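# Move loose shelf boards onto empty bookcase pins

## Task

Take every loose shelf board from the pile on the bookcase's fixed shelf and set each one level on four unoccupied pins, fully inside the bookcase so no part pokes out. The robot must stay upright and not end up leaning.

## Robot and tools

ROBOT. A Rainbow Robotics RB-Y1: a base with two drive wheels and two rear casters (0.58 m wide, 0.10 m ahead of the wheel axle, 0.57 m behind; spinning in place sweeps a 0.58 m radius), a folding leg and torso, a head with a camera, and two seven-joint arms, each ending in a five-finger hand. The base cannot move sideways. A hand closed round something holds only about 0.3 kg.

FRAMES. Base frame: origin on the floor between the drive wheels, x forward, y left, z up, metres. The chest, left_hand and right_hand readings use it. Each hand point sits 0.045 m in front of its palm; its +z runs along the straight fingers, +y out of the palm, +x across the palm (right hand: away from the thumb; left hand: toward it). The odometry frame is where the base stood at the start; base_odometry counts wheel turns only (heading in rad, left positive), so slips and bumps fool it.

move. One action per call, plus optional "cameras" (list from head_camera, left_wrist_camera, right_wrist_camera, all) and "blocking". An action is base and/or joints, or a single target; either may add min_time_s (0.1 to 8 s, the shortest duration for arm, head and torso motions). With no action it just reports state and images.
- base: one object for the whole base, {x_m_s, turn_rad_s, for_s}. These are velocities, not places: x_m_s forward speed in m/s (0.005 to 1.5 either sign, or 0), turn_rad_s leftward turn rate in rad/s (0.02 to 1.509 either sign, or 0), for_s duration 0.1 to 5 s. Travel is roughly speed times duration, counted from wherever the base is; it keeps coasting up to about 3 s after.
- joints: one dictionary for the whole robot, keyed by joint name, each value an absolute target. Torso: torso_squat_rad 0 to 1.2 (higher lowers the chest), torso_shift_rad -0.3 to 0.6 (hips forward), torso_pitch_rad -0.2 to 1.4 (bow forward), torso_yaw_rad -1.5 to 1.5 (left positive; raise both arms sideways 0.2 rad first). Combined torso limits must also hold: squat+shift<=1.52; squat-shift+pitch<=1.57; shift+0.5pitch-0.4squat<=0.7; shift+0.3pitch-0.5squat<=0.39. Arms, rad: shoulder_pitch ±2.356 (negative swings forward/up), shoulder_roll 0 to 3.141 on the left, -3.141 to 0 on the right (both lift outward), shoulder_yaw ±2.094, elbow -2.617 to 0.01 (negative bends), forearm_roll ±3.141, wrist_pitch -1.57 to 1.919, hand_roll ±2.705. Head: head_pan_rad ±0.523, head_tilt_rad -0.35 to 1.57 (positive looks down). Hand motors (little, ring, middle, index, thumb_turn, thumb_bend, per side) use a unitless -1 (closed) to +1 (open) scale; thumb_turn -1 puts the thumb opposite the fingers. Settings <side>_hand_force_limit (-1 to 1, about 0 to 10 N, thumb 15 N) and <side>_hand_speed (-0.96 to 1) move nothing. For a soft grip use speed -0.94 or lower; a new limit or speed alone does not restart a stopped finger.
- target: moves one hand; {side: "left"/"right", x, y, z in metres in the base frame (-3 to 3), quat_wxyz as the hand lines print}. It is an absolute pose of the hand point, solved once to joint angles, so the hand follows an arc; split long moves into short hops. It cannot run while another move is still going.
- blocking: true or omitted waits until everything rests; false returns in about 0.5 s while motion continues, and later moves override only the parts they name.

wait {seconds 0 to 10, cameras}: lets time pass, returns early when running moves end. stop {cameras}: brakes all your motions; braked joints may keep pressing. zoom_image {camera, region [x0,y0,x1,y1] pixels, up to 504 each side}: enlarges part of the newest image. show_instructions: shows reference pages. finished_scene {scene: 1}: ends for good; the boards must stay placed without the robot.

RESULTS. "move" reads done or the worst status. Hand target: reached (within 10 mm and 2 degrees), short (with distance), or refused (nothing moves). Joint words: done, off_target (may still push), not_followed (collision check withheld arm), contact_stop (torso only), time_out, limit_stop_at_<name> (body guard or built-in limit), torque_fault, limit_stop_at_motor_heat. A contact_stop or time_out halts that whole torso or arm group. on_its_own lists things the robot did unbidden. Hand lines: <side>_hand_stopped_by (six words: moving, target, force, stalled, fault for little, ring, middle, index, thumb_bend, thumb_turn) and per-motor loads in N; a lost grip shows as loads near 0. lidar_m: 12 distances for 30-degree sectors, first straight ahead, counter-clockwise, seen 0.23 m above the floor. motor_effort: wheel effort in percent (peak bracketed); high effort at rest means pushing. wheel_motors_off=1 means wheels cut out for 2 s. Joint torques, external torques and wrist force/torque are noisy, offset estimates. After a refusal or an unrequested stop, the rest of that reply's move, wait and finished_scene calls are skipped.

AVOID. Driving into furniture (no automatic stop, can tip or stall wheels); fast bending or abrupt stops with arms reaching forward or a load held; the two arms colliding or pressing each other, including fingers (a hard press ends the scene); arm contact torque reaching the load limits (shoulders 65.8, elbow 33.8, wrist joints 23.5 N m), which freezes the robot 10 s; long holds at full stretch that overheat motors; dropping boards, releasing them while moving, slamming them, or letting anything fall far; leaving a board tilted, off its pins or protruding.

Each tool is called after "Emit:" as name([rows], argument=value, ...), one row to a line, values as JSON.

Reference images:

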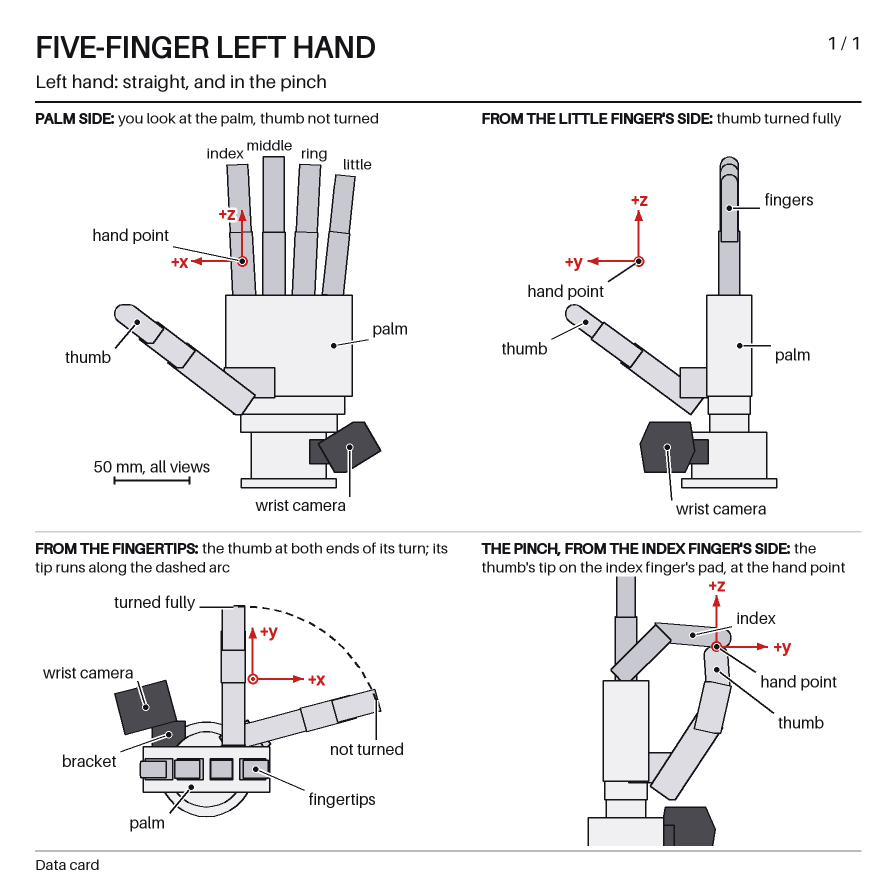

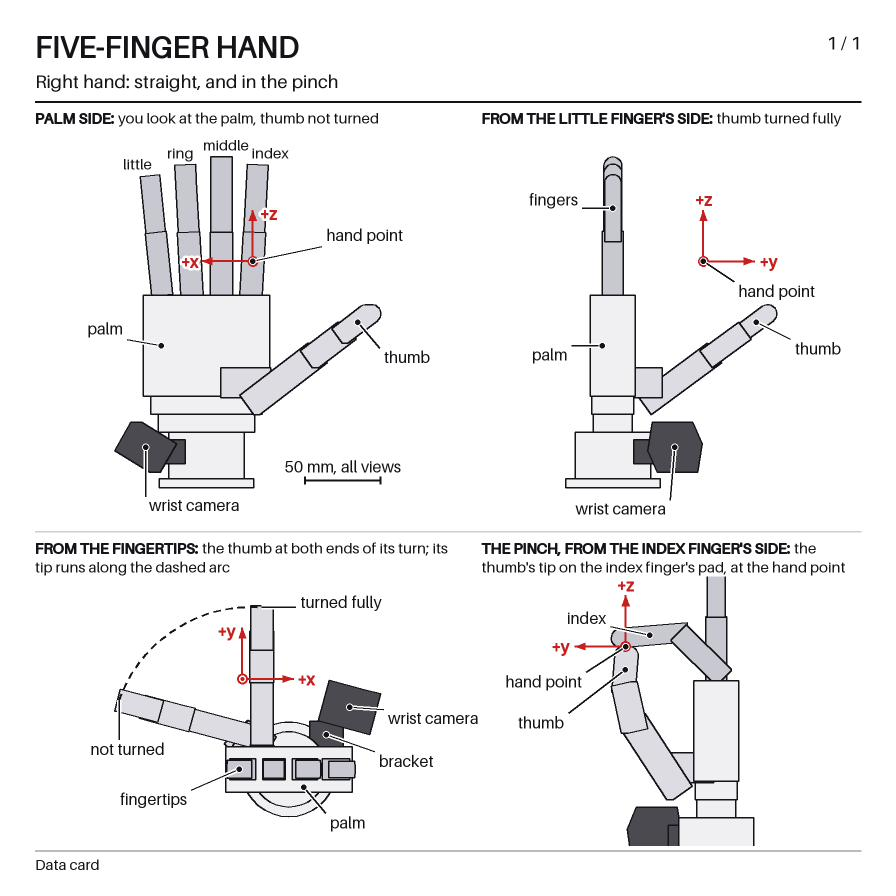

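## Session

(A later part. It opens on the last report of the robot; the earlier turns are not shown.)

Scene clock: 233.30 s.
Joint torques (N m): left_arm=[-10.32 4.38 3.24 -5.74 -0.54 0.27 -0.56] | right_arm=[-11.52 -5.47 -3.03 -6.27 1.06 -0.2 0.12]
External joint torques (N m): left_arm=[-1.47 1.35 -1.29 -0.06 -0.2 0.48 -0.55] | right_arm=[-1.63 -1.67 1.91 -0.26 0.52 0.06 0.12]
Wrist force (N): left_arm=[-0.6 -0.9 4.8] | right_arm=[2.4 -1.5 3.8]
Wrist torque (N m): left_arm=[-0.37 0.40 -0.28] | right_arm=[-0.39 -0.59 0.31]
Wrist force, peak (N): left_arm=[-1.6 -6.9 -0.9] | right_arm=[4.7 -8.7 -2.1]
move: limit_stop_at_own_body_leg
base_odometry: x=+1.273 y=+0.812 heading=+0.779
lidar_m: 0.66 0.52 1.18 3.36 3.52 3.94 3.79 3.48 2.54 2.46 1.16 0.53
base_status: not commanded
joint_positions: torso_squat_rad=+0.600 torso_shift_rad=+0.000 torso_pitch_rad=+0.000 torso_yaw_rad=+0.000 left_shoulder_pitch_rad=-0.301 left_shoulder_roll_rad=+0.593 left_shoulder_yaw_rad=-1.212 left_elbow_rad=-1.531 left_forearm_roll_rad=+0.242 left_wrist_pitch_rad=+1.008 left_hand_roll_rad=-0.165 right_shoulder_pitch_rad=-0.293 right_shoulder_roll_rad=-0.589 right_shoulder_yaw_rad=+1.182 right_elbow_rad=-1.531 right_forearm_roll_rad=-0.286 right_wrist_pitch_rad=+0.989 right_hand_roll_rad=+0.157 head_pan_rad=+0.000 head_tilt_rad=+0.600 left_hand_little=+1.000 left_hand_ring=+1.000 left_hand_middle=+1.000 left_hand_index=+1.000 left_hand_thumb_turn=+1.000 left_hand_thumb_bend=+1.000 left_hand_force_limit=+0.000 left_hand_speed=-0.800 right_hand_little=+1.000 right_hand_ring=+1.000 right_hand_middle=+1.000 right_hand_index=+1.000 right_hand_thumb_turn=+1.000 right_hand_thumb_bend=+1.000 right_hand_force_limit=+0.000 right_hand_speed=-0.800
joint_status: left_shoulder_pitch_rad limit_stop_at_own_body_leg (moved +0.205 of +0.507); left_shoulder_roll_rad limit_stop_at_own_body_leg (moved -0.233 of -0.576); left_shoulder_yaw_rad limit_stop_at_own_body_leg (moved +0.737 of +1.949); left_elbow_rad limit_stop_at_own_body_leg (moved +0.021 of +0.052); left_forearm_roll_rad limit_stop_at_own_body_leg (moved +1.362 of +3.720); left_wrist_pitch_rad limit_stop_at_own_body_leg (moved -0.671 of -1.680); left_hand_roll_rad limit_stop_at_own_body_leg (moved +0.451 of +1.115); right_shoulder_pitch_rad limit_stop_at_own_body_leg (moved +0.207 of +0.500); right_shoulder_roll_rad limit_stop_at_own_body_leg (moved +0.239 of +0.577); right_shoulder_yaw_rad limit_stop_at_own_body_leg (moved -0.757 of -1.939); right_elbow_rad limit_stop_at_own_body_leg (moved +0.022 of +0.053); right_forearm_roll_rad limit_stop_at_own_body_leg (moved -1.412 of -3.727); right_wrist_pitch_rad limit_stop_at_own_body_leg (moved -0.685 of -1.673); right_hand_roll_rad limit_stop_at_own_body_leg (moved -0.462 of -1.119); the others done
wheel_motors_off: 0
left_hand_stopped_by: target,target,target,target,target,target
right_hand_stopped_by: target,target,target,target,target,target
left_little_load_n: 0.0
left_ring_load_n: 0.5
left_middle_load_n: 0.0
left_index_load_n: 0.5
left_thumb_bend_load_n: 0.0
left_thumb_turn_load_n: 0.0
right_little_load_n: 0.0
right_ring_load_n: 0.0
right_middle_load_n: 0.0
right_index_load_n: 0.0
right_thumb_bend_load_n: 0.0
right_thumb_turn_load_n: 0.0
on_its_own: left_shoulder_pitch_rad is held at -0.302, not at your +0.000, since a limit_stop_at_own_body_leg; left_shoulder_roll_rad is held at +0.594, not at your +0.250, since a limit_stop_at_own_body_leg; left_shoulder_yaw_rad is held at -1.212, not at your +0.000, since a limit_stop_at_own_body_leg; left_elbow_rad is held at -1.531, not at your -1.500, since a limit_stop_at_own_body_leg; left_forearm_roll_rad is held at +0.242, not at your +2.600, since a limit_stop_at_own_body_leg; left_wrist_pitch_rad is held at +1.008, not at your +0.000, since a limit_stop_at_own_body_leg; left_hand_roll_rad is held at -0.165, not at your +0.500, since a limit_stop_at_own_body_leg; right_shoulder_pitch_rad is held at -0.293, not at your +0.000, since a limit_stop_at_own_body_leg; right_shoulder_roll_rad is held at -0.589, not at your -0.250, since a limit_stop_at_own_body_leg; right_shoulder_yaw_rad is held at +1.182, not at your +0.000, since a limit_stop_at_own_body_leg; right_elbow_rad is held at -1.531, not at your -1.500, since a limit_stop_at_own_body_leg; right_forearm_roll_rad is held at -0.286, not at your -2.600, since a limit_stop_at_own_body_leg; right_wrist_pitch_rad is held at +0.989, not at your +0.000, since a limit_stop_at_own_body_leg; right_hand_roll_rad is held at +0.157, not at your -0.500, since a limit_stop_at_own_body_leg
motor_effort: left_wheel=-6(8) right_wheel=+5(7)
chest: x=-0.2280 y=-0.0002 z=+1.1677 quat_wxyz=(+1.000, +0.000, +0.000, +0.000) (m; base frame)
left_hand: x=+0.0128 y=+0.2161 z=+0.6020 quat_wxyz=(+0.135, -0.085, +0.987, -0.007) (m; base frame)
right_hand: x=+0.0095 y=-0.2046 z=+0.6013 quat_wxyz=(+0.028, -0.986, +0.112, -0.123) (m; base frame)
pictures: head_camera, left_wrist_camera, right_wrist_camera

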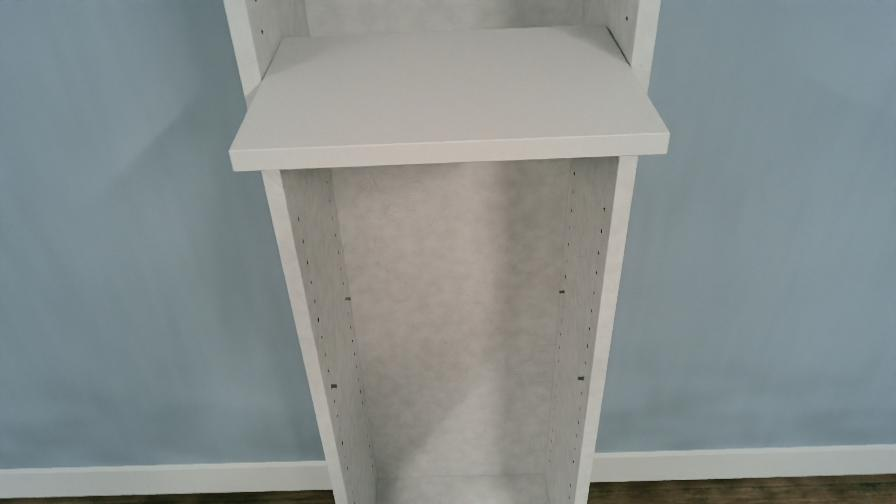

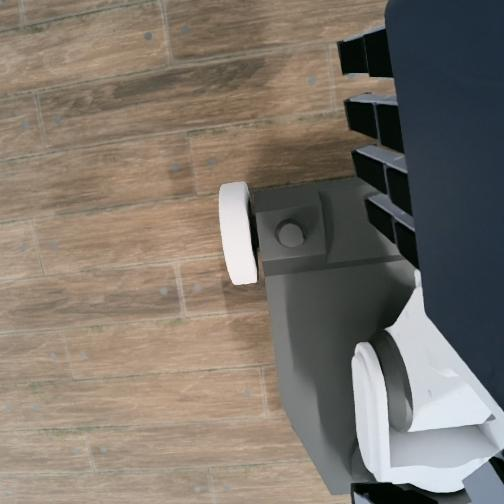

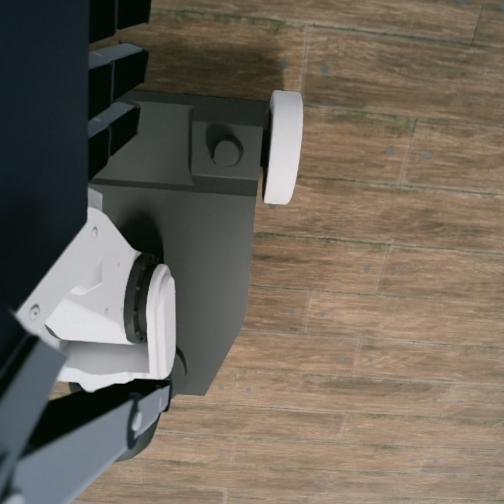

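Emit:
move(joints={"left_shoulder_pitch_rad": 0.0, "left_shoulder_roll_rad": 0.6, "left_shoulder_yaw_rad": 0.0, "left_elbow_rad": -1.5, "left_wrist_pitch_rad": 0.0, "right_shoulder_pitch_rad": 0.0, "right_shoulder_roll_rad": -0.6, "right_shoulder_yaw_rad": 0.0, "right_elbow_rad": -1.5,  "right_wrist_pitch_rad": 0.0}, min_time_s=4)

Emit:
move(joints={"left_shoulder_roll_rad": 0.3, "left_forearm_roll_rad": 2.6, "left_wrist_pitch_rad": 0.0, "left_hand_roll_rad": 0.5, "right_shoulder_roll_rad": -0.3, "right_forearm_roll_rad": -2.6, "right_wrist_pitch_rad": 0.0, "right_hand_roll_rad": -0.5, "head_tilt_rad": 0.6}, min_time_s=4, cameras=["all"])

Scene clock: 241.63 s.
Joint torques (N m): left_arm=[-9.77 13.42 7.69 -7.64 -0.04 -1.71 -0.54] | right_arm=[-9.36 -14.31 -7.12 -8.13 0.55 -2.46 0.04]
External joint torques (N m): left_arm=[0.62 3.07 1.42 0.33 -0.12 0.08 -0.53] | right_arm=[1.62 -2.51 -0.48 0.26 0.38 -0.52 0.03]
Wrist force (N): left_arm=[0.8 3.9 0.0] | right_arm=[1.1 3.2 -1.5]
Wrist torque (N m): left_arm=[0.20 0.14 -0.31] | right_arm=[0.25 -0.33 0.36]
Wrist force, peak (N): left_arm=[-0.7 -0.8 4.9] | right_arm=[3.3 -2.0 4.9]
move: done
base_odometry: x=+1.273 y=+0.812 heading=+0.779
lidar_m: 0.66 0.53 1.19 3.37 3.52 3.94 3.79 3.47 2.55 2.46 1.16 0.53
base_status: not commanded
joint_positions: torso_squat_rad=+0.600 torso_shift_rad=+0.000 torso_pitch_rad=+0.000 torso_yaw_rad=+0.000 left_shoulder_pitch_rad=+0.000 left_shoulder_roll_rad=+0.599 left_shoulder_yaw_rad=+0.000 left_elbow_rad=-1.500 left_forearm_roll_rad=+0.242 left_wrist_pitch_rad=+0.000 left_hand_roll_rad=-0.165 right_shoulder_pitch_rad=+0.000 right_shoulder_roll_rad=-0.600 right_shoulder_yaw_rad=+0.000 right_elbow_rad=-1.500 right_forearm_roll_rad=-0.286 right_wrist_pitch_rad=+0.000 right_hand_roll_rad=+0.157 head_pan_rad=+0.000 head_tilt_rad=+0.600 left_hand_little=+1.000 left_hand_ring=+1.000 left_hand_middle=+1.000 left_hand_index=+1.000 left_hand_thumb_turn=+1.000 left_hand_thumb_bend=+1.000 left_hand_force_limit=+0.000 left_hand_speed=-0.800 right_hand_little=+1.000 right_hand_ring=+1.000 right_hand_middle=+1.000 right_hand_index=+1.000 right_hand_thumb_turn=+1.000 right_hand_thumb_bend=+1.000 right_hand_force_limit=+0.000 right_hand_speed=-0.800
joint_status: all done
wheel_motors_off: 0
left_hand_stopped_by: target,target,target,target,target,target
right_hand_stopped_by: target,target,target,target,target,target
left_little_load_n: 0.0
left_ring_load_n: 0.0
left_middle_load_n: -0.5
left_index_load_n: 0.0
left_thumb_bend_load_n: 0.0
left_thumb_turn_load_n: 0.0
right_little_load_n: 0.0
right_ring_load_n: 0.0
right_middle_load_n: 0.0
right_index_load_n: 0.0
right_thumb_bend_load_n: 0.0
right_thumb_turn_load_n: 0.0
on_its_own: left_forearm_roll_rad is held at +0.242, not at your +2.600, since a limit_stop_at_own_body_leg; left_hand_roll_rad is held at -0.165, not at your +0.500, since a limit_stop_at_own_body_leg; right_forearm_roll_rad is held at -0.286, not at your -2.600, since a limit_stop_at_own_body_leg; right_hand_roll_rad is held at +0.157, not at your -0.500, since a limit_stop_at_own_body_leg
motor_effort: left_wheel=-7(8) right_wheel=+5(6)
chest: x=-0.2280 y=-0.0002 z=+1.1677 quat_wxyz=(+1.000, +0.000, +0.000, +0.000) (m; base frame)
left_hand: x=+0.3281 y=+0.4172 z=+0.8956 quat_wxyz=(+0.601, -0.376, +0.623, -0.331) (m; base frame)
right_hand: x=+0.3284 y=-0.4141 z=+0.8959 quat_wxyz=(+0.347, -0.613, +0.392, -0.592) (m; base frame)
pictures: none

Scene clock: 245.93 s.
Joint torques (N m): left_arm=[-9.84 4.09 4.61 -8.95 0.12 1.37 0.15] | right_arm=[-9.33 -4.97 -4.16 -9.55 -0.09 1.15 -0.23]
External joint torques (N m): left_arm=[0.55 -1.56 1.32 0.27 0.23 0.11 0.14] | right_arm=[1.64 1.14 -0.68 0.15 0 -0.2 -0.23]
Wrist force (N): left_arm=[-3.6 -6.1 -0.3] | right_arm=[6.6 -7.3 -1.3]
Wrist torque (N m): left_arm=[-0.41 0.38 -0.19] | right_arm=[-0.51 -0.80 0.18]
Wrist force, peak (N): left_arm=[-7.7 -2.6 -0.3] | right_arm=[9.1 -6.4 -1.9]
move: done
base_odometry: x=+1.273 y=+0.812 heading=+0.779
lidar_m: 0.67 0.53 1.19 3.38 3.52 3.93 3.79 3.47 2.55 2.45 1.16 0.53
base_status: not commanded
joint_positions: torso_squat_rad=+0.600 torso_shift_rad=+0.000 torso_pitch_rad=+0.000 torso_yaw_rad=+0.000 left_shoulder_pitch_rad=+0.000 left_shoulder_roll_rad=+0.300 left_shoulder_yaw_rad=+0.000 left_elbow_rad=-1.500 left_forearm_roll_rad=+2.600 left_wrist_pitch_rad=+0.000 left_hand_roll_rad=+0.500 right_shoulder_pitch_rad=+0.000 right_shoulder_roll_rad=-0.300 right_shoulder_yaw_rad=+0.000 right_elbow_rad=-1.500 right_forearm_roll_rad=-2.600 right_wrist_pitch_rad=+0.000 right_hand_roll_rad=-0.500 head_pan_rad=+0.000 head_tilt_rad=+0.600 left_hand_little=+1.000 left_hand_ring=+1.000 left_hand_middle=+1.000 left_hand_index=+1.000 left_hand_thumb_turn=+1.000 left_hand_thumb_bend=+1.000 left_hand_force_limit=+0.000 left_hand_speed=-0.800 right_hand_little=+1.000 right_hand_ring=+1.000 right_hand_middle=+1.000 right_hand_index=+1.000 right_hand_thumb_turn=+1.000 right_hand_thumb_bend=+1.000 right_hand_force_limit=+0.000 right_hand_speed=-0.800
joint_status: all done
wheel_motors_off: 0
left_hand_stopped_by: target,target,target,target,target,target
right_hand_stopped_by: target,target,target,target,target,target
left_little_load_n: 0.0
left_ring_load_n: 0.0
left_middle_load_n: 0.0
left_index_load_n: 0.0
left_thumb_bend_load_n: 0.0
left_thumb_turn_load_n: 0.0
right_little_load_n: 0.0
right_ring_load_n: 0.0
right_middle_load_n: 0.0
right_index_load_n: 0.0
right_thumb_bend_load_n: 0.0
right_thumb_turn_load_n: 0.0
motor_effort: left_wheel=-6(7) right_wheel=+6(6)
chest: x=-0.2280 y=-0.0002 z=+1.1677 quat_wxyz=(+1.000, +0.000, +0.000, +0.000) (m; base frame)
left_hand: x=+0.3366 y=+0.3304 z=+0.9854 quat_wxyz=(-0.388, -0.593, -0.427, -0.562) (m; base frame)
right_hand: x=+0.3367 y=-0.3308 z=+0.9857 quat_wxyz=(+0.562, +0.427, +0.593, +0.388) (m; base frame)
pictures: head_camera, left_wrist_camera, right_wrist_camera

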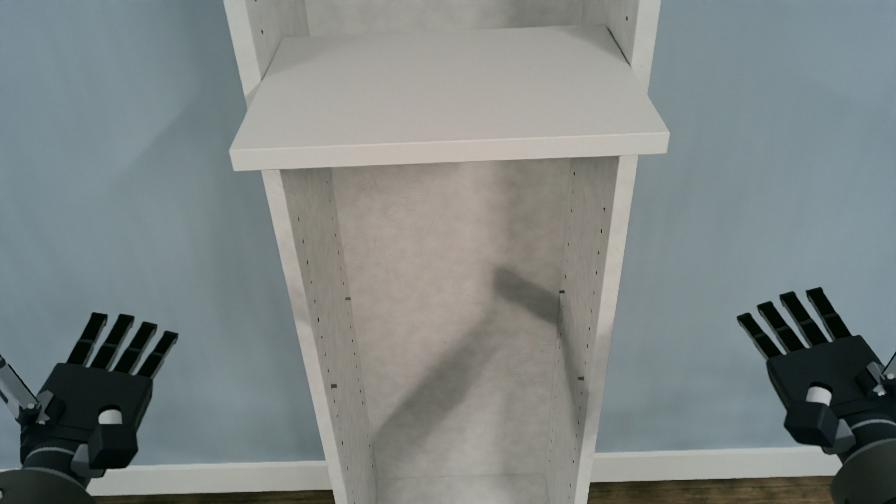

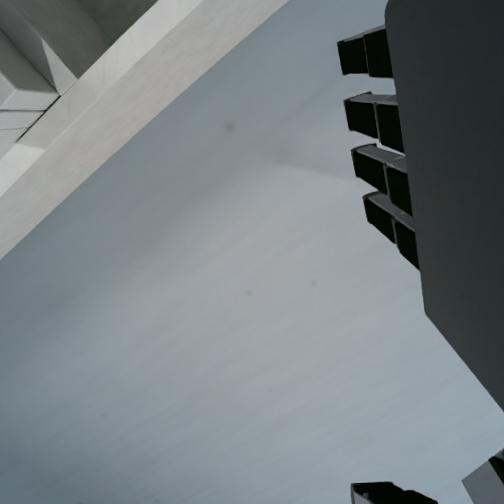

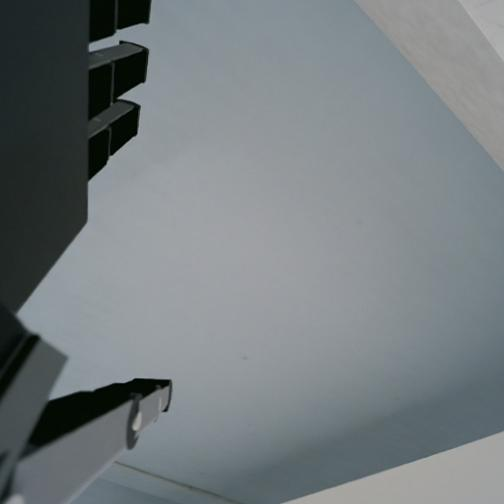

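Emit:
move(joints={"torso_squat_rad": 0.83, "left_hand_thumb_turn": -1, "right_hand_thumb_turn": -1})

Emit:
move(target={"side": "left", "x": 0.22, "y": 0.2, "z": 1.08, "quat_wxyz": [0.5, 0.5, 0.5, 0.5]}, min_time_s=3)

Emit:
move(target={"side": "right", "x": 0.22, "y": -0.2, "z": 1.08, "quat_wxyz": [0.5, 0.5, 0.5, 0.5]}, min_time_s=3, cameras=["head_camera"])

Scene clock: 290.83 s.
Joint torques (N m): left_arm=[-9.89 4.26 4.85 -9.3 0.2 1.42 0.18] | right_arm=[-9.37 -5.2 -4.04 -10 -0.08 1.08 -0.27]
External joint torques (N m): left_arm=[0.49 -1.38 1.56 -0.08 0.29 0.15 0.17] | right_arm=[1.6 0.9 -0.55 -0.3 0.03 -0.27 -0.26]
Wrist force (N): left_arm=[-3.7 -6.1 -0.5] | right_arm=[6.4 -7.7 -1.1]
Wrist torque (N m): left_arm=[-0.39 0.42 -0.18] | right_arm=[-0.59 -0.75 0.12]
Wrist force, peak (N): left_arm=[-3.6 -6.5 -0.4] | right_arm=[6.6 -8.3 -1.8]
move: done
base_odometry: x=+1.273 y=+0.812 heading=+0.779
lidar_m: 0.66 0.53 1.19 3.38 3.52 3.93 3.77 3.47 2.54 2.46 1.17 0.54
base_status: not commanded
joint_positions: torso_squat_rad=+0.830 torso_shift_rad=+0.000 torso_pitch_rad=+0.000 torso_yaw_rad=+0.000 left_shoulder_pitch_rad=+0.000 left_shoulder_roll_rad=+0.300 left_shoulder_yaw_rad=+0.000 left_elbow_rad=-1.500 left_forearm_roll_rad=+2.600 left_wrist_pitch_rad=+0.000 left_hand_roll_rad=+0.500 right_shoulder_pitch_rad=+0.000 right_shoulder_roll_rad=-0.300 right_shoulder_yaw_rad=+0.000 right_elbow_rad=-1.500 right_forearm_roll_rad=-2.600 right_wrist_pitch_rad=+0.000 right_hand_roll_rad=-0.500 head_pan_rad=+0.000 head_tilt_rad=+0.600 left_hand_little=+1.000 left_hand_ring=+1.000 left_hand_middle=+1.000 left_hand_index=+1.000 left_hand_thumb_turn=-1.000 left_hand_thumb_bend=+1.000 left_hand_force_limit=+0.000 left_hand_speed=-0.800 right_hand_little=+1.000 right_hand_ring=+1.000 right_hand_middle=+1.000 right_hand_index=+1.000 right_hand_thumb_turn=-1.000 right_hand_thumb_bend=+1.000 right_hand_force_limit=+0.000 right_hand_speed=-0.800
joint_status: all done
wheel_motors_off: 0
left_hand_stopped_by: target,target,target,target,target,target
right_hand_stopped_by: target,target,target,target,target,target
left_little_load_n: 0.0
left_ring_load_n: 0.0
left_middle_load_n: 0.0
left_index_load_n: 0.0
left_thumb_bend_load_n: 0.0
left_thumb_turn_load_n: -0.5
right_little_load_n: 0.0
right_ring_load_n: 0.0
right_middle_load_n: 0.0
right_index_load_n: 0.0
right_thumb_bend_load_n: 0.0
right_thumb_turn_load_n: 0.0
motor_effort: left_wheel=-6(8) right_wheel=+6(6)
chest: x=-0.2280 y=-0.0001 z=+1.0623 quat_wxyz=(+1.000, +0.000, +0.000, +0.000) (m; base frame)
left_hand: x=+0.3365 y=+0.3305 z=+0.8800 quat_wxyz=(-0.388, -0.593, -0.427, -0.562) (m; base frame)
right_hand: x=+0.3366 y=-0.3308 z=+0.8804 quat_wxyz=(+0.562, +0.427, +0.593, +0.388) (m; base frame)
pictures: none

Scene clock: 294.17 s.
Joint torques (N m): left_arm=[-4.98 -3.03 -0.5 -8.73 -0.29 1.94 -0.55] | right_arm=[-9.33 -4.75 -4 -9.88 -0.09 1.18 -0.3]
External joint torques (N m): left_arm=[0.89 -2.09 -1.16 -0.44 0.29 0.16 -0.56] | right_arm=[1.65 1.35 -0.52 -0.18 0.02 -0.17 -0.28]
Wrist force (N): left_arm=[-1.4 -6.6 -0.7] | right_arm=[6.1 -7.2 -1.1]
Wrist torque (N m): left_arm=[-0.41 0.21 -0.12] | right_arm=[-0.54 -0.68 0.12]
Wrist force, peak (N): left_arm=[-3.0 -6.7 -0.5] | right_arm=[6.7 -8.4 -1.5]
move: done
base_odometry: x=+1.273 y=+0.812 heading=+0.779
lidar_m: 0.66 0.53 1.18 3.38 3.52 3.94 3.78 3.48 2.54 2.46 1.16 0.53
base_status: not commanded
joint_positions: torso_squat_rad=+0.830 torso_shift_rad=+0.000 torso_pitch_rad=+0.000 torso_yaw_rad=+0.000 left_shoulder_pitch_rad=+0.195 left_shoulder_roll_rad=+0.129 left_shoulder_yaw_rad=-0.375 left_elbow_rad=-2.542 left_forearm_roll_rad=+2.691 left_wrist_pitch_rad=-0.820 left_hand_roll_rad=+0.377 right_shoulder_pitch_rad=+0.000 right_shoulder_roll_rad=-0.300 right_shoulder_yaw_rad=+0.000 right_elbow_rad=-1.500 right_forearm_roll_rad=-2.600 right_wrist_pitch_rad=+0.000 right_hand_roll_rad=-0.500 head_pan_rad=+0.000 head_tilt_rad=+0.600 left_hand_little=+1.000 left_hand_ring=+1.000 left_hand_middle=+1.000 left_hand_index=+1.000 left_hand_thumb_turn=-1.000 left_hand_thumb_bend=+1.000 left_hand_force_limit=+0.000 left_hand_speed=-0.800 right_hand_little=+1.000 right_hand_ring=+1.000 right_hand_middle=+1.000 right_hand_index=+1.000 right_hand_thumb_turn=-1.000 right_hand_thumb_bend=+1.000 right_hand_force_limit=+0.000 right_hand_speed=-0.800
joint_status: all done
wheel_motors_off: 0
left_hand_stopped_by: target,target,target,target,target,target
right_hand_stopped_by: target,target,target,target,target,target
left_little_load_n: 0.0
left_ring_load_n: 0.0
left_middle_load_n: 0.0
left_index_load_n: 0.0
left_thumb_bend_load_n: 0.0
left_thumb_turn_load_n: 0.0
right_little_load_n: 0.0
right_ring_load_n: 0.0
right_middle_load_n: 0.0
right_index_load_n: 0.0
right_thumb_bend_load_n: 0.0
right_thumb_turn_load_n: 0.0
motor_effort: left_wheel=-6(8) right_wheel=+5(6)
chest: x=-0.2280 y=-0.0001 z=+1.0623 quat_wxyz=(+1.000, +0.000, +0.000, +0.000) (m; base frame)
left_hand: x=+0.2198 y=+0.1998 z=+1.0797 quat_wxyz=(-0.501, -0.500, -0.499, -0.501) (m; base frame)
left_hand_status: reached (checked arc, planned for 3.0 s): 0 mm and 0.2 deg off.
right_hand: x=+0.3366 y=-0.3308 z=+0.8804 quat_wxyz=(+0.562, +0.427, +0.593, +0.388) (m; base frame)
pictures: none

Scene clock: 297.50 s.
Joint torques (N m): left_arm=[-4.81 -3.21 -0.62 -8.84 -0.2 1.77 -0.34] | right_arm=[-4.48 3.01 0.65 -10.32 0.31 1.68 0.03]
External joint torques (N m): left_arm=[1.06 -2.27 -1.29 -0.54 0.37 -0.01 -0.35] | right_arm=[1.62 1.9 1.31 -1.47 -0.12 -0.21 0.04]
Wrist force (N): left_arm=[-1.3 -6.6 -0.7] | right_arm=[4.8 -8.2 -1.4]
Wrist torque (N m): left_arm=[-0.40 0.19 -0.12] | right_arm=[-0.58 -0.67 0.22]
Wrist force, peak (N): left_arm=[-1.5 -6.8 -0.9] | right_arm=[6.4 -8.0 -1.3]
move: done
base_odometry: x=+1.273 y=+0.812 heading=+0.779
lidar_m: 0.66 0.53 1.18 3.38 3.51 3.93 3.79 3.47 2.55 2.46 1.17 0.53
base_status: not commanded
joint_positions: torso_squat_rad=+0.830 torso_shift_rad=+0.000 torso_pitch_rad=+0.000 torso_yaw_rad=+0.000 left_shoulder_pitch_rad=+0.195 left_shoulder_roll_rad=+0.129 left_shoulder_yaw_rad=-0.375 left_elbow_rad=-2.542 left_forearm_roll_rad=+2.691 left_wrist_pitch_rad=-0.820 left_hand_roll_rad=+0.377 right_shoulder_pitch_rad=+0.194 right_shoulder_roll_rad=-0.127 right_shoulder_yaw_rad=+0.375 right_elbow_rad=-2.542 right_forearm_roll_rad=-2.690 right_wrist_pitch_rad=-0.820 right_hand_roll_rad=-0.376 head_pan_rad=+0.000 head_tilt_rad=+0.600 left_hand_little=+1.000 left_hand_ring=+1.000 left_hand_middle=+1.000 left_hand_index=+1.000 left_hand_thumb_turn=-1.000 left_hand_thumb_bend=+1.000 left_hand_force_limit=+0.000 left_hand_speed=-0.800 right_hand_little=+1.000 right_hand_ring=+1.000 right_hand_middle=+1.000 right_hand_index=+1.000 right_hand_thumb_turn=-1.000 right_hand_thumb_bend=+1.000 right_hand_force_limit=+0.000 right_hand_speed=-0.800
joint_status: all done
wheel_motors_off: 0
left_hand_stopped_by: target,target,target,target,target,target
right_hand_stopped_by: target,target,target,target,target,target
left_little_load_n: 0.0
left_ring_load_n: 0.0
left_middle_load_n: 0.0
left_index_load_n: 0.0
left_thumb_bend_load_n: 0.0
left_thumb_turn_load_n: 0.0
right_little_load_n: 0.0
right_ring_load_n: 0.0
right_middle_load_n: 0.0
right_index_load_n: 0.0
right_thumb_bend_load_n: 0.0
right_thumb_turn_load_n: 0.0
motor_effort: left_wheel=-6(7) right_wheel=+5(6)
chest: x=-0.2280 y=-0.0001 z=+1.0623 quat_wxyz=(+1.000, +0.000, +0.000, +0.000) (m; base frame)
left_hand: x=+0.2198 y=+0.1998 z=+1.0797 quat_wxyz=(-0.501, -0.500, -0.499, -0.501) (m; base frame)
right_hand: x=+0.2198 y=-0.1997 z=+1.0798 quat_wxyz=(+0.501, +0.499, +0.500, +0.501) (m; base frame)
right_hand_status: reached (checked arc, planned for 3.0 s): 0 mm and 0.2 deg off.
pictures: head_camera

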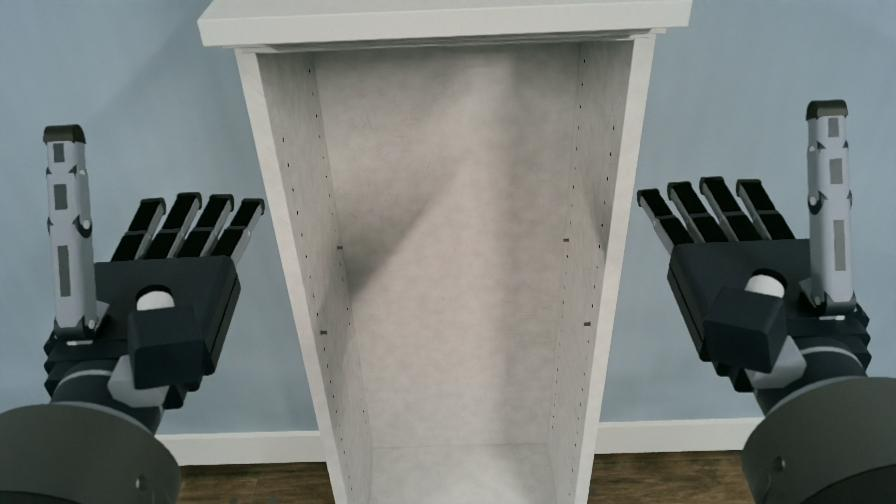

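Emit:
move(target={"side": "left", "x": 0.29, "y": 0.125, "z": 1.12, "quat_wxyz": [0.5, 0.5, 0.5, 0.5]}, min_time_s=2.5)

Emit:
move(target={"side": "right", "x": 0.29, "y": -0.125, "z": 1.12, "quat_wxyz": [0.5, 0.5, 0.5, 0.5]}, min_time_s=2.5)

Emit:
move(joints={"head_tilt_rad": 0.45}, cameras=["all"])

Scene clock: 305.43 s.
Joint torques (N m): left_arm=[-12.61 -5.72 -0.34 -7.12 -0.91 1.79 0.25] | right_arm=[-4.31 2.95 0.53 -10.39 0.34 1.89 0.09]
External joint torques (N m): left_arm=[-1.57 -2.82 -1.17 0.27 -0.14 0.07 0.24] | right_arm=[1.79 1.84 1.18 -1.54 -0.09 -0.01 0.09]
Wrist force (N): left_arm=[-1.3 -6.7 -0.7] | right_arm=[4.3 -7.8 -1.3]
Wrist torque (N m): left_arm=[-0.44 0.18 -0.03] | right_arm=[-0.59 -0.58 0.20]
Wrist force, peak (N): left_arm=[-1.5 -6.9 -0.8] | right_arm=[5.1 -8.5 -1.4]
move: done
base_odometry: x=+1.273 y=+0.812 heading=+0.779
lidar_m: 0.67 0.53 1.19 3.38 3.51 3.93 3.78 3.47 2.54 2.46 1.15 0.53
base_status: not commanded
joint_positions: torso_squat_rad=+0.830 torso_shift_rad=+0.000 torso_pitch_rad=+0.000 torso_yaw_rad=+0.000 left_shoulder_pitch_rad=-0.250 left_shoulder_roll_rad=+0.001 left_shoulder_yaw_rad=-0.438 left_elbow_rad=-2.257 left_forearm_roll_rad=+2.542 left_wrist_pitch_rad=-1.043 left_hand_roll_rad=+0.455 right_shoulder_pitch_rad=+0.194 right_shoulder_roll_rad=-0.127 right_shoulder_yaw_rad=+0.375 right_elbow_rad=-2.542 right_forearm_roll_rad=-2.690 right_wrist_pitch_rad=-0.820 right_hand_roll_rad=-0.376 head_pan_rad=+0.000 head_tilt_rad=+0.600 left_hand_little=+1.000 left_hand_ring=+1.000 left_hand_middle=+1.000 left_hand_index=+1.000 left_hand_thumb_turn=-1.000 left_hand_thumb_bend=+1.000 left_hand_force_limit=+0.000 left_hand_speed=-0.800 right_hand_little=+1.000 right_hand_ring=+1.000 right_hand_middle=+1.000 right_hand_index=+1.000 right_hand_thumb_turn=-1.000 right_hand_thumb_bend=+1.000 right_hand_force_limit=+0.000 right_hand_speed=-0.800
joint_status: all done
wheel_motors_off: 0
left_hand_stopped_by: target,target,target,target,target,target
right_hand_stopped_by: target,target,target,target,target,target
left_little_load_n: 0.0
left_ring_load_n: 0.0
left_middle_load_n: 0.0
left_index_load_n: 0.0
left_thumb_bend_load_n: 0.0
left_thumb_turn_load_n: 0.0
right_little_load_n: 0.0
right_ring_load_n: 0.0
right_middle_load_n: 0.0
right_index_load_n: 0.0
right_thumb_bend_load_n: 0.0
right_thumb_turn_load_n: 0.0
motor_effort: left_wheel=-6(8) right_wheel=+6(6)
chest: x=-0.2280 y=-0.0001 z=+1.0623 quat_wxyz=(+1.000, +0.000, +0.000, +0.000) (m; base frame)
left_hand: x=+0.2900 y=+0.1253 z=+1.1198 quat_wxyz=(-0.500, -0.500, -0.500, -0.500) (m; base frame)
left_hand_status: reached (checked arc, planned for 2.5 s): 0 mm and 0.0 deg off.
right_hand: x=+0.2198 y=-0.1997 z=+1.0798 quat_wxyz=(+0.501, +0.499, +0.500, +0.501) (m; base frame)
pictures: none

Scene clock: 308.27 s.
Joint torques (N m): left_arm=[-12.32 -5.56 -0.29 -7.08 -0.97 1.76 0.38] | right_arm=[-13.7 5.45 0.53 -7.82 1.13 1.62 -0.29]
External joint torques (N m): left_arm=[-1.28 -2.66 -1.12 0.31 -0.2 0.04 0.37] | right_arm=[-1.76 2.19 1.46 0.12 0.43 -0.21 -0.28]
Wrist force (N): left_arm=[-1.3 -6.5 -0.8] | right_arm=[4.2 -8.1 -1.8]
Wrist torque (N m): left_arm=[-0.41 0.18 -0.03] | right_arm=[-0.58 -0.55 0.00]
Wrist force, peak (N): left_arm=[-1.3 -6.8 -0.9] | right_arm=[5.0 -8.4 -1.8]
move: done
base_odometry: x=+1.273 y=+0.812 heading=+0.779
lidar_m: 0.67 0.53 1.18 3.37 3.50 3.95 3.78 3.47 2.55 2.45 1.16 0.53
base_status: not commanded
joint_positions: torso_squat_rad=+0.830 torso_shift_rad=+0.000 torso_pitch_rad=+0.000 torso_yaw_rad=+0.000 left_shoulder_pitch_rad=-0.250 left_shoulder_roll_rad=+0.001 left_shoulder_yaw_rad=-0.438 left_elbow_rad=-2.257 left_forearm_roll_rad=+2.542 left_wrist_pitch_rad=-1.043 left_hand_roll_rad=+0.455 right_shoulder_pitch_rad=-0.250 right_shoulder_roll_rad=+0.000 right_shoulder_yaw_rad=+0.439 right_elbow_rad=-2.257 right_forearm_roll_rad=-2.541 right_wrist_pitch_rad=-1.044 right_hand_roll_rad=-0.456 head_pan_rad=+0.000 head_tilt_rad=+0.600 left_hand_little=+1.000 left_hand_ring=+1.000 left_hand_middle=+1.000 left_hand_index=+1.000 left_hand_thumb_turn=-1.000 left_hand_thumb_bend=+1.000 left_hand_force_limit=+0.000 left_hand_speed=-0.800 right_hand_little=+1.000 right_hand_ring=+1.000 right_hand_middle=+1.000 right_hand_index=+1.000 right_hand_thumb_turn=-1.000 right_hand_thumb_bend=+1.000 right_hand_force_limit=+0.000 right_hand_speed=-0.800
joint_status: all done
wheel_motors_off: 0
left_hand_stopped_by: target,target,target,target,target,target
right_hand_stopped_by: target,target,target,target,target,target
left_little_load_n: 0.0
left_ring_load_n: 0.0
left_middle_load_n: 0.0
left_index_load_n: 0.0
left_thumb_bend_load_n: 0.0
left_thumb_turn_load_n: 0.0
right_little_load_n: 0.5
right_ring_load_n: 0.0
right_middle_load_n: 0.0
right_index_load_n: 0.0
right_thumb_bend_load_n: 0.0
right_thumb_turn_load_n: 0.0
motor_effort: left_wheel=-6(8) right_wheel=+5(6)
chest: x=-0.2280 y=-0.0001 z=+1.0623 quat_wxyz=(+1.000, +0.000, +0.000, +0.000) (m; base frame)
left_hand: x=+0.2900 y=+0.1253 z=+1.1198 quat_wxyz=(-0.500, -0.500, -0.500, -0.500) (m; base frame)
right_hand: x=+0.2900 y=-0.1253 z=+1.1198 quat_wxyz=(+0.500, +0.500, +0.500, +0.500) (m; base frame)
right_hand_status: reached (checked arc, planned for 2.5 s): 0 mm and 0.0 deg off.
pictures: none

Scene clock: 308.93 s.
Joint torques (N m): left_arm=[-12.49 -5.27 -0.5 -7.05 -0.9 1.74 0.19] | right_arm=[-13.77 5.35 0.65 -7.57 1.11 1.66 -0.2]
External joint torques (N m): left_arm=[-1.46 -2.37 -1.33 0.34 -0.13 0.02 0.18] | right_arm=[-1.83 2.08 1.58 0.37 0.41 -0.17 -0.19]
Wrist force (N): left_arm=[-1.3 -6.4 -0.8] | right_arm=[4.0 -7.5 -1.7]
Wrist torque (N m): left_arm=[-0.40 0.19 -0.05] | right_arm=[-0.47 -0.52 0.01]
Wrist force, peak (N): left_arm=[-1.5 -6.8 -0.8] | right_arm=[4.9 -8.4 -2.0]
move: done
base_odometry: x=+1.273 y=+0.812 heading=+0.779
lidar_m: 0.66 0.53 1.19 3.38 3.51 3.93 3.79 3.47 2.55 2.45 1.16 0.54
base_status: not commanded
joint_positions: torso_squat_rad=+0.830 torso_shift_rad=+0.000 torso_pitch_rad=+0.000 torso_yaw_rad=+0.000 left_shoulder_pitch_rad=-0.250 left_shoulder_roll_rad=+0.001 left_shoulder_yaw_rad=-0.438 left_elbow_rad=-2.257 left_forearm_roll_rad=+2.542 left_wrist_pitch_rad=-1.043 left_hand_roll_rad=+0.455 right_shoulder_pitch_rad=-0.250 right_shoulder_roll_rad=+0.000 right_shoulder_yaw_rad=+0.439 right_elbow_rad=-2.257 right_forearm_roll_rad=-2.541 right_wrist_pitch_rad=-1.044 right_hand_roll_rad=-0.456 head_pan_rad=+0.000 head_tilt_rad=+0.450 left_hand_little=+1.000 left_hand_ring=+1.000 left_hand_middle=+1.000 left_hand_index=+1.000 left_hand_thumb_turn=-1.000 left_hand_thumb_bend=+1.000 left_hand_force_limit=+0.000 left_hand_speed=-0.800 right_hand_little=+1.000 right_hand_ring=+1.000 right_hand_middle=+1.000 right_hand_index=+1.000 right_hand_thumb_turn=-1.000 right_hand_thumb_bend=+1.000 right_hand_force_limit=+0.000 right_hand_speed=-0.800
joint_status: all done
wheel_motors_off: 0
left_hand_stopped_by: target,target,target,target,target,target
right_hand_stopped_by: target,target,target,target,target,target
left_little_load_n: 0.0
left_ring_load_n: 0.0
left_middle_load_n: 0.0
left_index_load_n: 0.0
left_thumb_bend_load_n: 0.0
left_thumb_turn_load_n: 0.0
right_little_load_n: 0.0
right_ring_load_n: 0.0
right_middle_load_n: 0.0
right_index_load_n: 0.0
right_thumb_bend_load_n: 0.0
right_thumb_turn_load_n: 0.0
motor_effort: left_wheel=-6(7) right_wheel=+5(6)
chest: x=-0.2280 y=-0.0001 z=+1.0623 quat_wxyz=(+1.000, +0.000, +0.000, +0.000) (m; base frame)
left_hand: x=+0.2900 y=+0.1253 z=+1.1198 quat_wxyz=(-0.500, -0.500, -0.500, -0.500) (m; base frame)
right_hand: x=+0.2900 y=-0.1253 z=+1.1198 quat_wxyz=(+0.500, +0.500, +0.500, +0.500) (m; base frame)
pictures: head_camera, left_wrist_camera, right_wrist_camera

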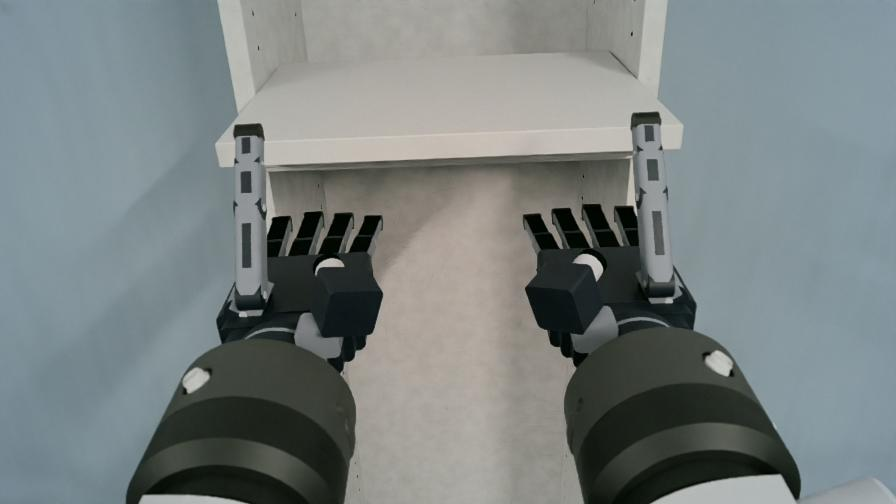

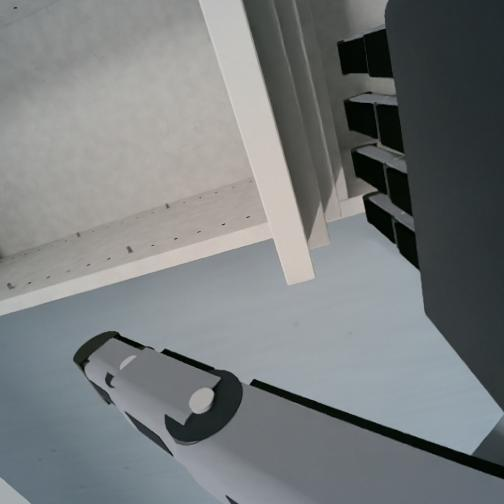

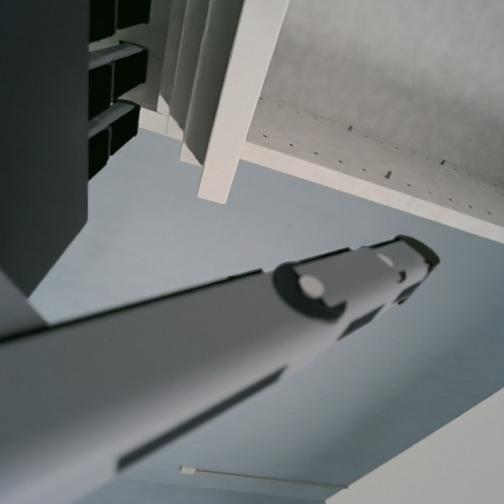

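Emit:
move(base={"x_m_s": 0.05, "for_s": 0.7})

Emit:
move(joints={"torso_squat_rad": 0.785}, min_time_s=2, cameras=["all"])

Scene clock: 314.20 s.
Joint torques (N m): left_arm=[-12.37 -5.11 -0.44 -7.61 -0.89 1.8 0.25] | right_arm=[-13.17 5.67 0.38 -8.31 1.07 1.74 -0.27]
External joint torques (N m): left_arm=[-1.33 -2.22 -1.27 -0.22 -0.12 0.09 0.24] | right_arm=[-1.24 2.41 1.31 -0.37 0.37 -0.09 -0.26]
Wrist force (N): left_arm=[-1.4 -6.6 -0.9] | right_arm=[5.0 -7.4 -1.6]
Wrist torque (N m): left_arm=[-0.41 0.18 -0.05] | right_arm=[-0.45 -0.72 0.10]
Wrist force, peak (N): left_arm=[-1.4 -6.8 -0.7] | right_arm=[4.4 -8.7 -1.7]
move: done
base_odometry: x=+1.298 y=+0.837 heading=+0.779
lidar_m: 0.66 0.50 1.13 3.22 3.51 3.98 3.82 3.47 2.55 2.46 1.11 0.50
base_status: done (sent for 0.7 of 0.7 s)
joint_positions: torso_squat_rad=+0.830 torso_shift_rad=+0.000 torso_pitch_rad=+0.000 torso_yaw_rad=+0.000 left_shoulder_pitch_rad=-0.250 left_shoulder_roll_rad=+0.000 left_shoulder_yaw_rad=-0.438 left_elbow_rad=-2.257 left_forearm_roll_rad=+2.542 left_wrist_pitch_rad=-1.043 left_hand_roll_rad=+0.455 right_shoulder_pitch_rad=-0.251 right_shoulder_roll_rad=+0.000 right_shoulder_yaw_rad=+0.439 right_elbow_rad=-2.257 right_forearm_roll_rad=-2.541 right_wrist_pitch_rad=-1.044 right_hand_roll_rad=-0.456 head_pan_rad=+0.000 head_tilt_rad=+0.450 left_hand_little=+1.000 left_hand_ring=+1.000 left_hand_middle=+1.000 left_hand_index=+1.000 left_hand_thumb_turn=-1.000 left_hand_thumb_bend=+1.000 left_hand_force_limit=+0.000 left_hand_speed=-0.800 right_hand_little=+1.000 right_hand_ring=+1.000 right_hand_middle=+1.000 right_hand_index=+1.000 right_hand_thumb_turn=-1.000 right_hand_thumb_bend=+1.000 right_hand_force_limit=+0.000 right_hand_speed=-0.800
joint_status: not commanded
wheel_motors_off: 0
left_hand_stopped_by: target,target,target,target,target,target
right_hand_stopped_by: target,target,target,target,target,target
left_little_load_n: 0.0
left_ring_load_n: 0.0
left_middle_load_n: 0.0
left_index_load_n: 0.0
left_thumb_bend_load_n: 0.0
left_thumb_turn_load_n: 0.0
right_little_load_n: 0.0
right_ring_load_n: 0.0
right_middle_load_n: 0.0
right_index_load_n: 0.0
right_thumb_bend_load_n: 0.0
right_thumb_turn_load_n: 0.0
motor_effort: left_wheel=-7(14) right_wheel=+5(22)
chest: x=-0.2280 y=-0.0001 z=+1.0623 quat_wxyz=(+1.000, +0.000, +0.000, +0.000) (m; base frame)
left_hand: x=+0.2901 y=+0.1252 z=+1.1197 quat_wxyz=(-0.500, -0.500, -0.500, -0.500) (m; base frame)
right_hand: x=+0.2901 y=-0.1253 z=+1.1198 quat_wxyz=(+0.500, +0.500, +0.500, +0.500) (m; base frame)
pictures: none

Scene clock: 316.50 s.
Joint torques (N m): left_arm=[-12.08 -5.03 -0.32 -7.26 -0.79 1.85 0.18] | right_arm=[-12.89 5.49 0.28 -8.1 1.09 1.66 -0.38]
External joint torques (N m): left_arm=[-1.04 -2.14 -1.15 0.13 -0.01 0.13 0.17] | right_arm=[-0.95 2.22 1.21 -0.16 0.39 -0.18 -0.37]
Wrist force (N): left_arm=[-1.2 -6.7 -0.6] | right_arm=[4.8 -7.7 -1.4]
Wrist torque (N m): left_arm=[-0.48 0.17 -0.04] | right_arm=[-0.56 -0.66 0.07]
Wrist force, peak (N): left_arm=[-1.4 -6.9 -0.7] | right_arm=[4.7 -8.5 -1.6]
move: done
base_odometry: x=+1.298 y=+0.837 heading=+0.779
lidar_m: 0.66 0.50 1.13 3.22 3.52 3.98 3.82 3.47 2.55 2.46 1.10 0.49
base_status: not commanded
joint_positions: torso_squat_rad=+0.785 torso_shift_rad=+0.000 torso_pitch_rad=+0.000 torso_yaw_rad=+0.000 left_shoulder_pitch_rad=-0.250 left_shoulder_roll_rad=+0.000 left_shoulder_yaw_rad=-0.438 left_elbow_rad=-2.257 left_forearm_roll_rad=+2.542 left_wrist_pitch_rad=-1.043 left_hand_roll_rad=+0.455 right_shoulder_pitch_rad=-0.251 right_shoulder_roll_rad=+0.000 right_shoulder_yaw_rad=+0.439 right_elbow_rad=-2.257 right_forearm_roll_rad=-2.541 right_wrist_pitch_rad=-1.044 right_hand_roll_rad=-0.456 head_pan_rad=+0.000 head_tilt_rad=+0.450 left_hand_little=+1.000 left_hand_ring=+1.000 left_hand_middle=+1.000 left_hand_index=+1.000 left_hand_thumb_turn=-1.000 left_hand_thumb_bend=+1.000 left_hand_force_limit=+0.000 left_hand_speed=-0.800 right_hand_little=+1.000 right_hand_ring=+1.000 right_hand_middle=+1.000 right_hand_index=+1.000 right_hand_thumb_turn=-1.000 right_hand_thumb_bend=+1.000 right_hand_force_limit=+0.000 right_hand_speed=-0.800
joint_status: all done
wheel_motors_off: 0
left_hand_stopped_by: target,target,target,target,target,target
right_hand_stopped_by: target,target,target,target,target,target
left_little_load_n: 0.0
left_ring_load_n: 0.0
left_middle_load_n: 0.0
left_index_load_n: 0.0
left_thumb_bend_load_n: -0.5
left_thumb_turn_load_n: 0.0
right_little_load_n: 0.0
right_ring_load_n: 0.0
right_middle_load_n: 0.0
right_index_load_n: 0.0
right_thumb_bend_load_n: 0.0
right_thumb_turn_load_n: 0.0
motor_effort: left_wheel=-7(7) right_wheel=+5(6)
chest: x=-0.2279 y=-0.0002 z=+1.0851 quat_wxyz=(+1.000, +0.000, +0.000, +0.000) (m; base frame)
left_hand: x=+0.2902 y=+0.1252 z=+1.1424 quat_wxyz=(-0.500, -0.500, -0.500, -0.500) (m; base frame)
right_hand: x=+0.2901 y=-0.1253 z=+1.1425 quat_wxyz=(+0.500, +0.500, +0.500, +0.500) (m; base frame)
pictures: head_camera, left_wrist_camera, right_wrist_camera

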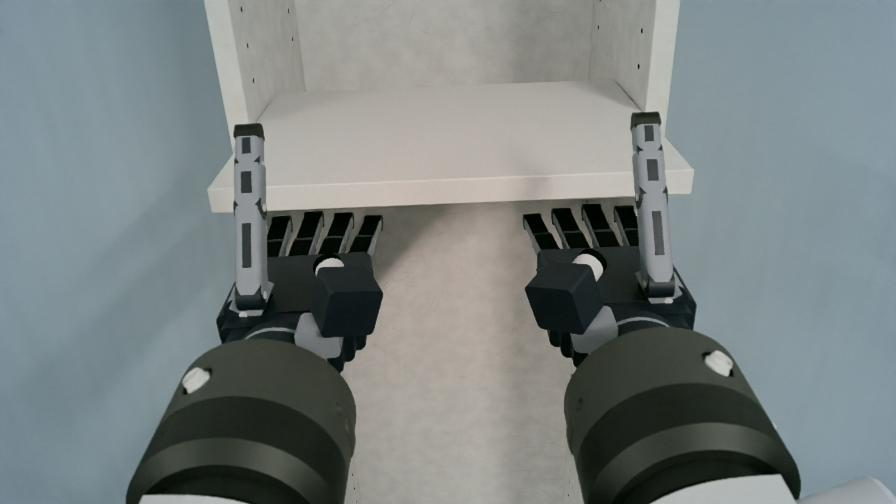

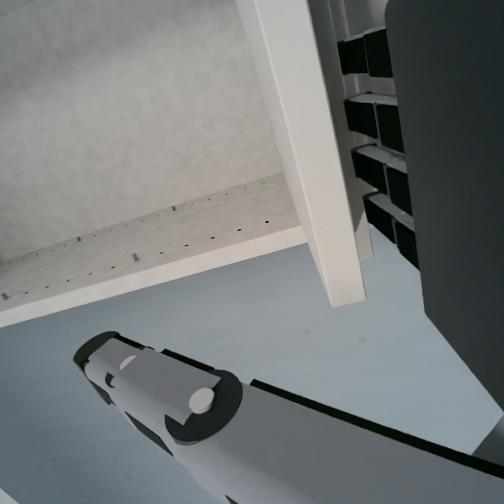

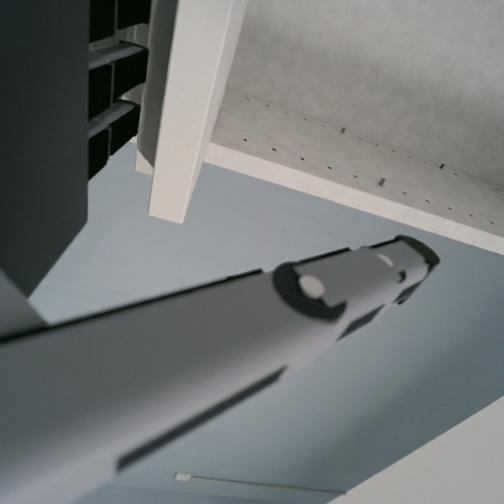

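Emit:
move(joints={"torso_squat_rad": 0.765}, min_time_s=1, cameras=["all"])

Scene clock: 322.87 s.
Joint torques (N m): left_arm=[-13.13 -5.2 -0.16 -9.79 -1.05 3.4 0.31] | right_arm=[-13.24 5.41 0.81 -8.2 1.03 1.75 -0.2]
External joint torques (N m): left_arm=[-2.09 -2.3 -0.99 -2.4 -0.28 1.69 0.3] | right_arm=[-1.31 2.14 1.74 -0.26 0.33 -0.08 -0.19]
Wrist force (N): left_arm=[-0.8 -13.6 -0.9] | right_arm=[4.4 -8.1 -1.8]
Wrist torque (N m): left_arm=[-0.08 0.16 0.30] | right_arm=[-0.55 -0.53 0.02]
Wrist force, peak (N): left_arm=[-0.7 -13.5 -1.5] | right_arm=[5.1 -8.6 -1.5]
move: done
base_odometry: x=+1.298 y=+0.837 heading=+0.779
lidar_m: 0.67 0.50 1.13 3.22 3.51 3.97 3.81 3.47 2.55 2.46 1.11 0.50
base_status: not commanded
joint_positions: torso_squat_rad=+0.765 torso_shift_rad=+0.000 torso_pitch_rad=+0.000 torso_yaw_rad=+0.000 left_shoulder_pitch_rad=-0.250 left_shoulder_roll_rad=+0.000 left_shoulder_yaw_rad=-0.438 left_elbow_rad=-2.256 left_forearm_roll_rad=+2.542 left_wrist_pitch_rad=-1.044 left_hand_roll_rad=+0.455 right_shoulder_pitch_rad=-0.251 right_shoulder_roll_rad=+0.000 right_shoulder_yaw_rad=+0.439 right_elbow_rad=-2.257 right_forearm_roll_rad=-2.541 right_wrist_pitch_rad=-1.044 right_hand_roll_rad=-0.456 head_pan_rad=+0.000 head_tilt_rad=+0.450 left_hand_little=+1.000 left_hand_ring=+1.000 left_hand_middle=+1.000 left_hand_index=+1.000 left_hand_thumb_turn=-1.000 left_hand_thumb_bend=+1.000 left_hand_force_limit=+0.000 left_hand_speed=-0.800 right_hand_little=+1.000 right_hand_ring=+1.000 right_hand_middle=+1.000 right_hand_index=+1.000 right_hand_thumb_turn=-1.000 right_hand_thumb_bend=+1.000 right_hand_force_limit=+0.000 right_hand_speed=-0.800
joint_status: all done
wheel_motors_off: 0
left_hand_stopped_by: target,target,target,target,target,target
right_hand_stopped_by: target,target,target,target,target,target
left_little_load_n: 0.0
left_ring_load_n: 1.0
left_middle_load_n: 0.0
left_index_load_n: 0.0
left_thumb_bend_load_n: 0.0
left_thumb_turn_load_n: 0.0
right_little_load_n: 0.0
right_ring_load_n: 0.0
right_middle_load_n: 0.0
right_index_load_n: 0.0
right_thumb_bend_load_n: 0.0
right_thumb_turn_load_n: 0.0
motor_effort: left_wheel=-6(7) right_wheel=+5(6)
chest: x=-0.2278 y=-0.0002 z=+1.0949 quat_wxyz=(+1.000, +0.000, +0.000, +0.000) (m; base frame)
left_hand: x=+0.2904 y=+0.1253 z=+1.1517 quat_wxyz=(-0.499, -0.501, -0.500, -0.500) (m; base frame)
right_hand: x=+0.2902 y=-0.1253 z=+1.1522 quat_wxyz=(+0.500, +0.500, +0.500, +0.500) (m; base frame)
pictures: head_camera, left_wrist_camera, right_wrist_camera

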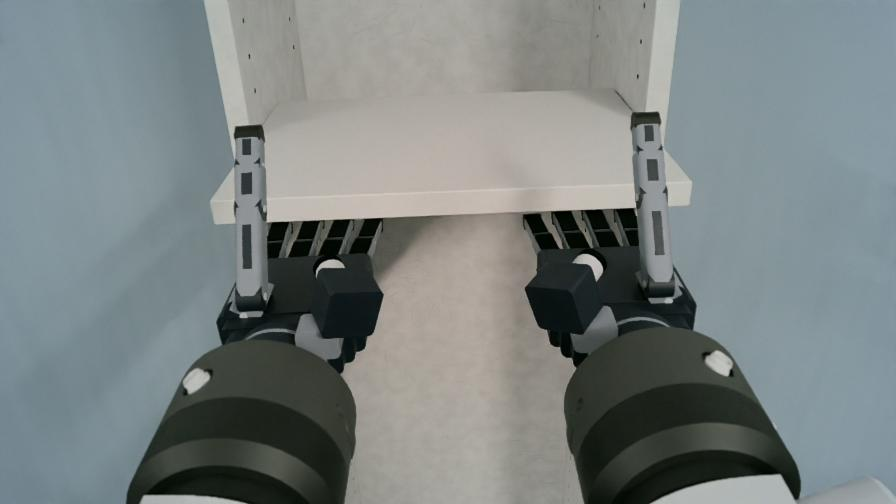

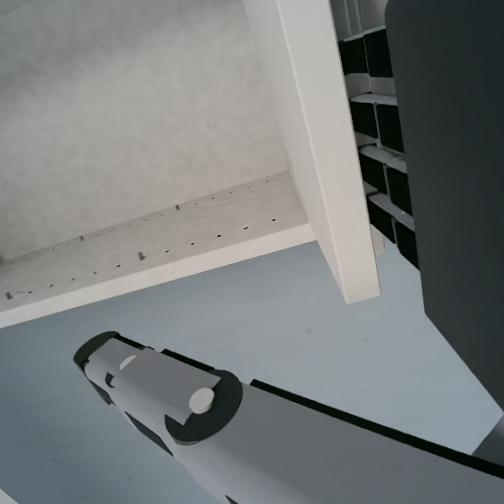

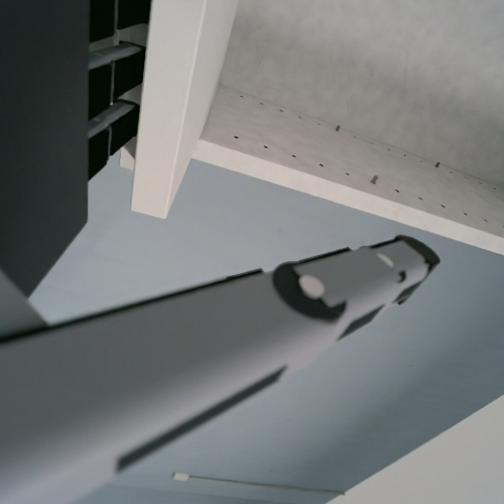

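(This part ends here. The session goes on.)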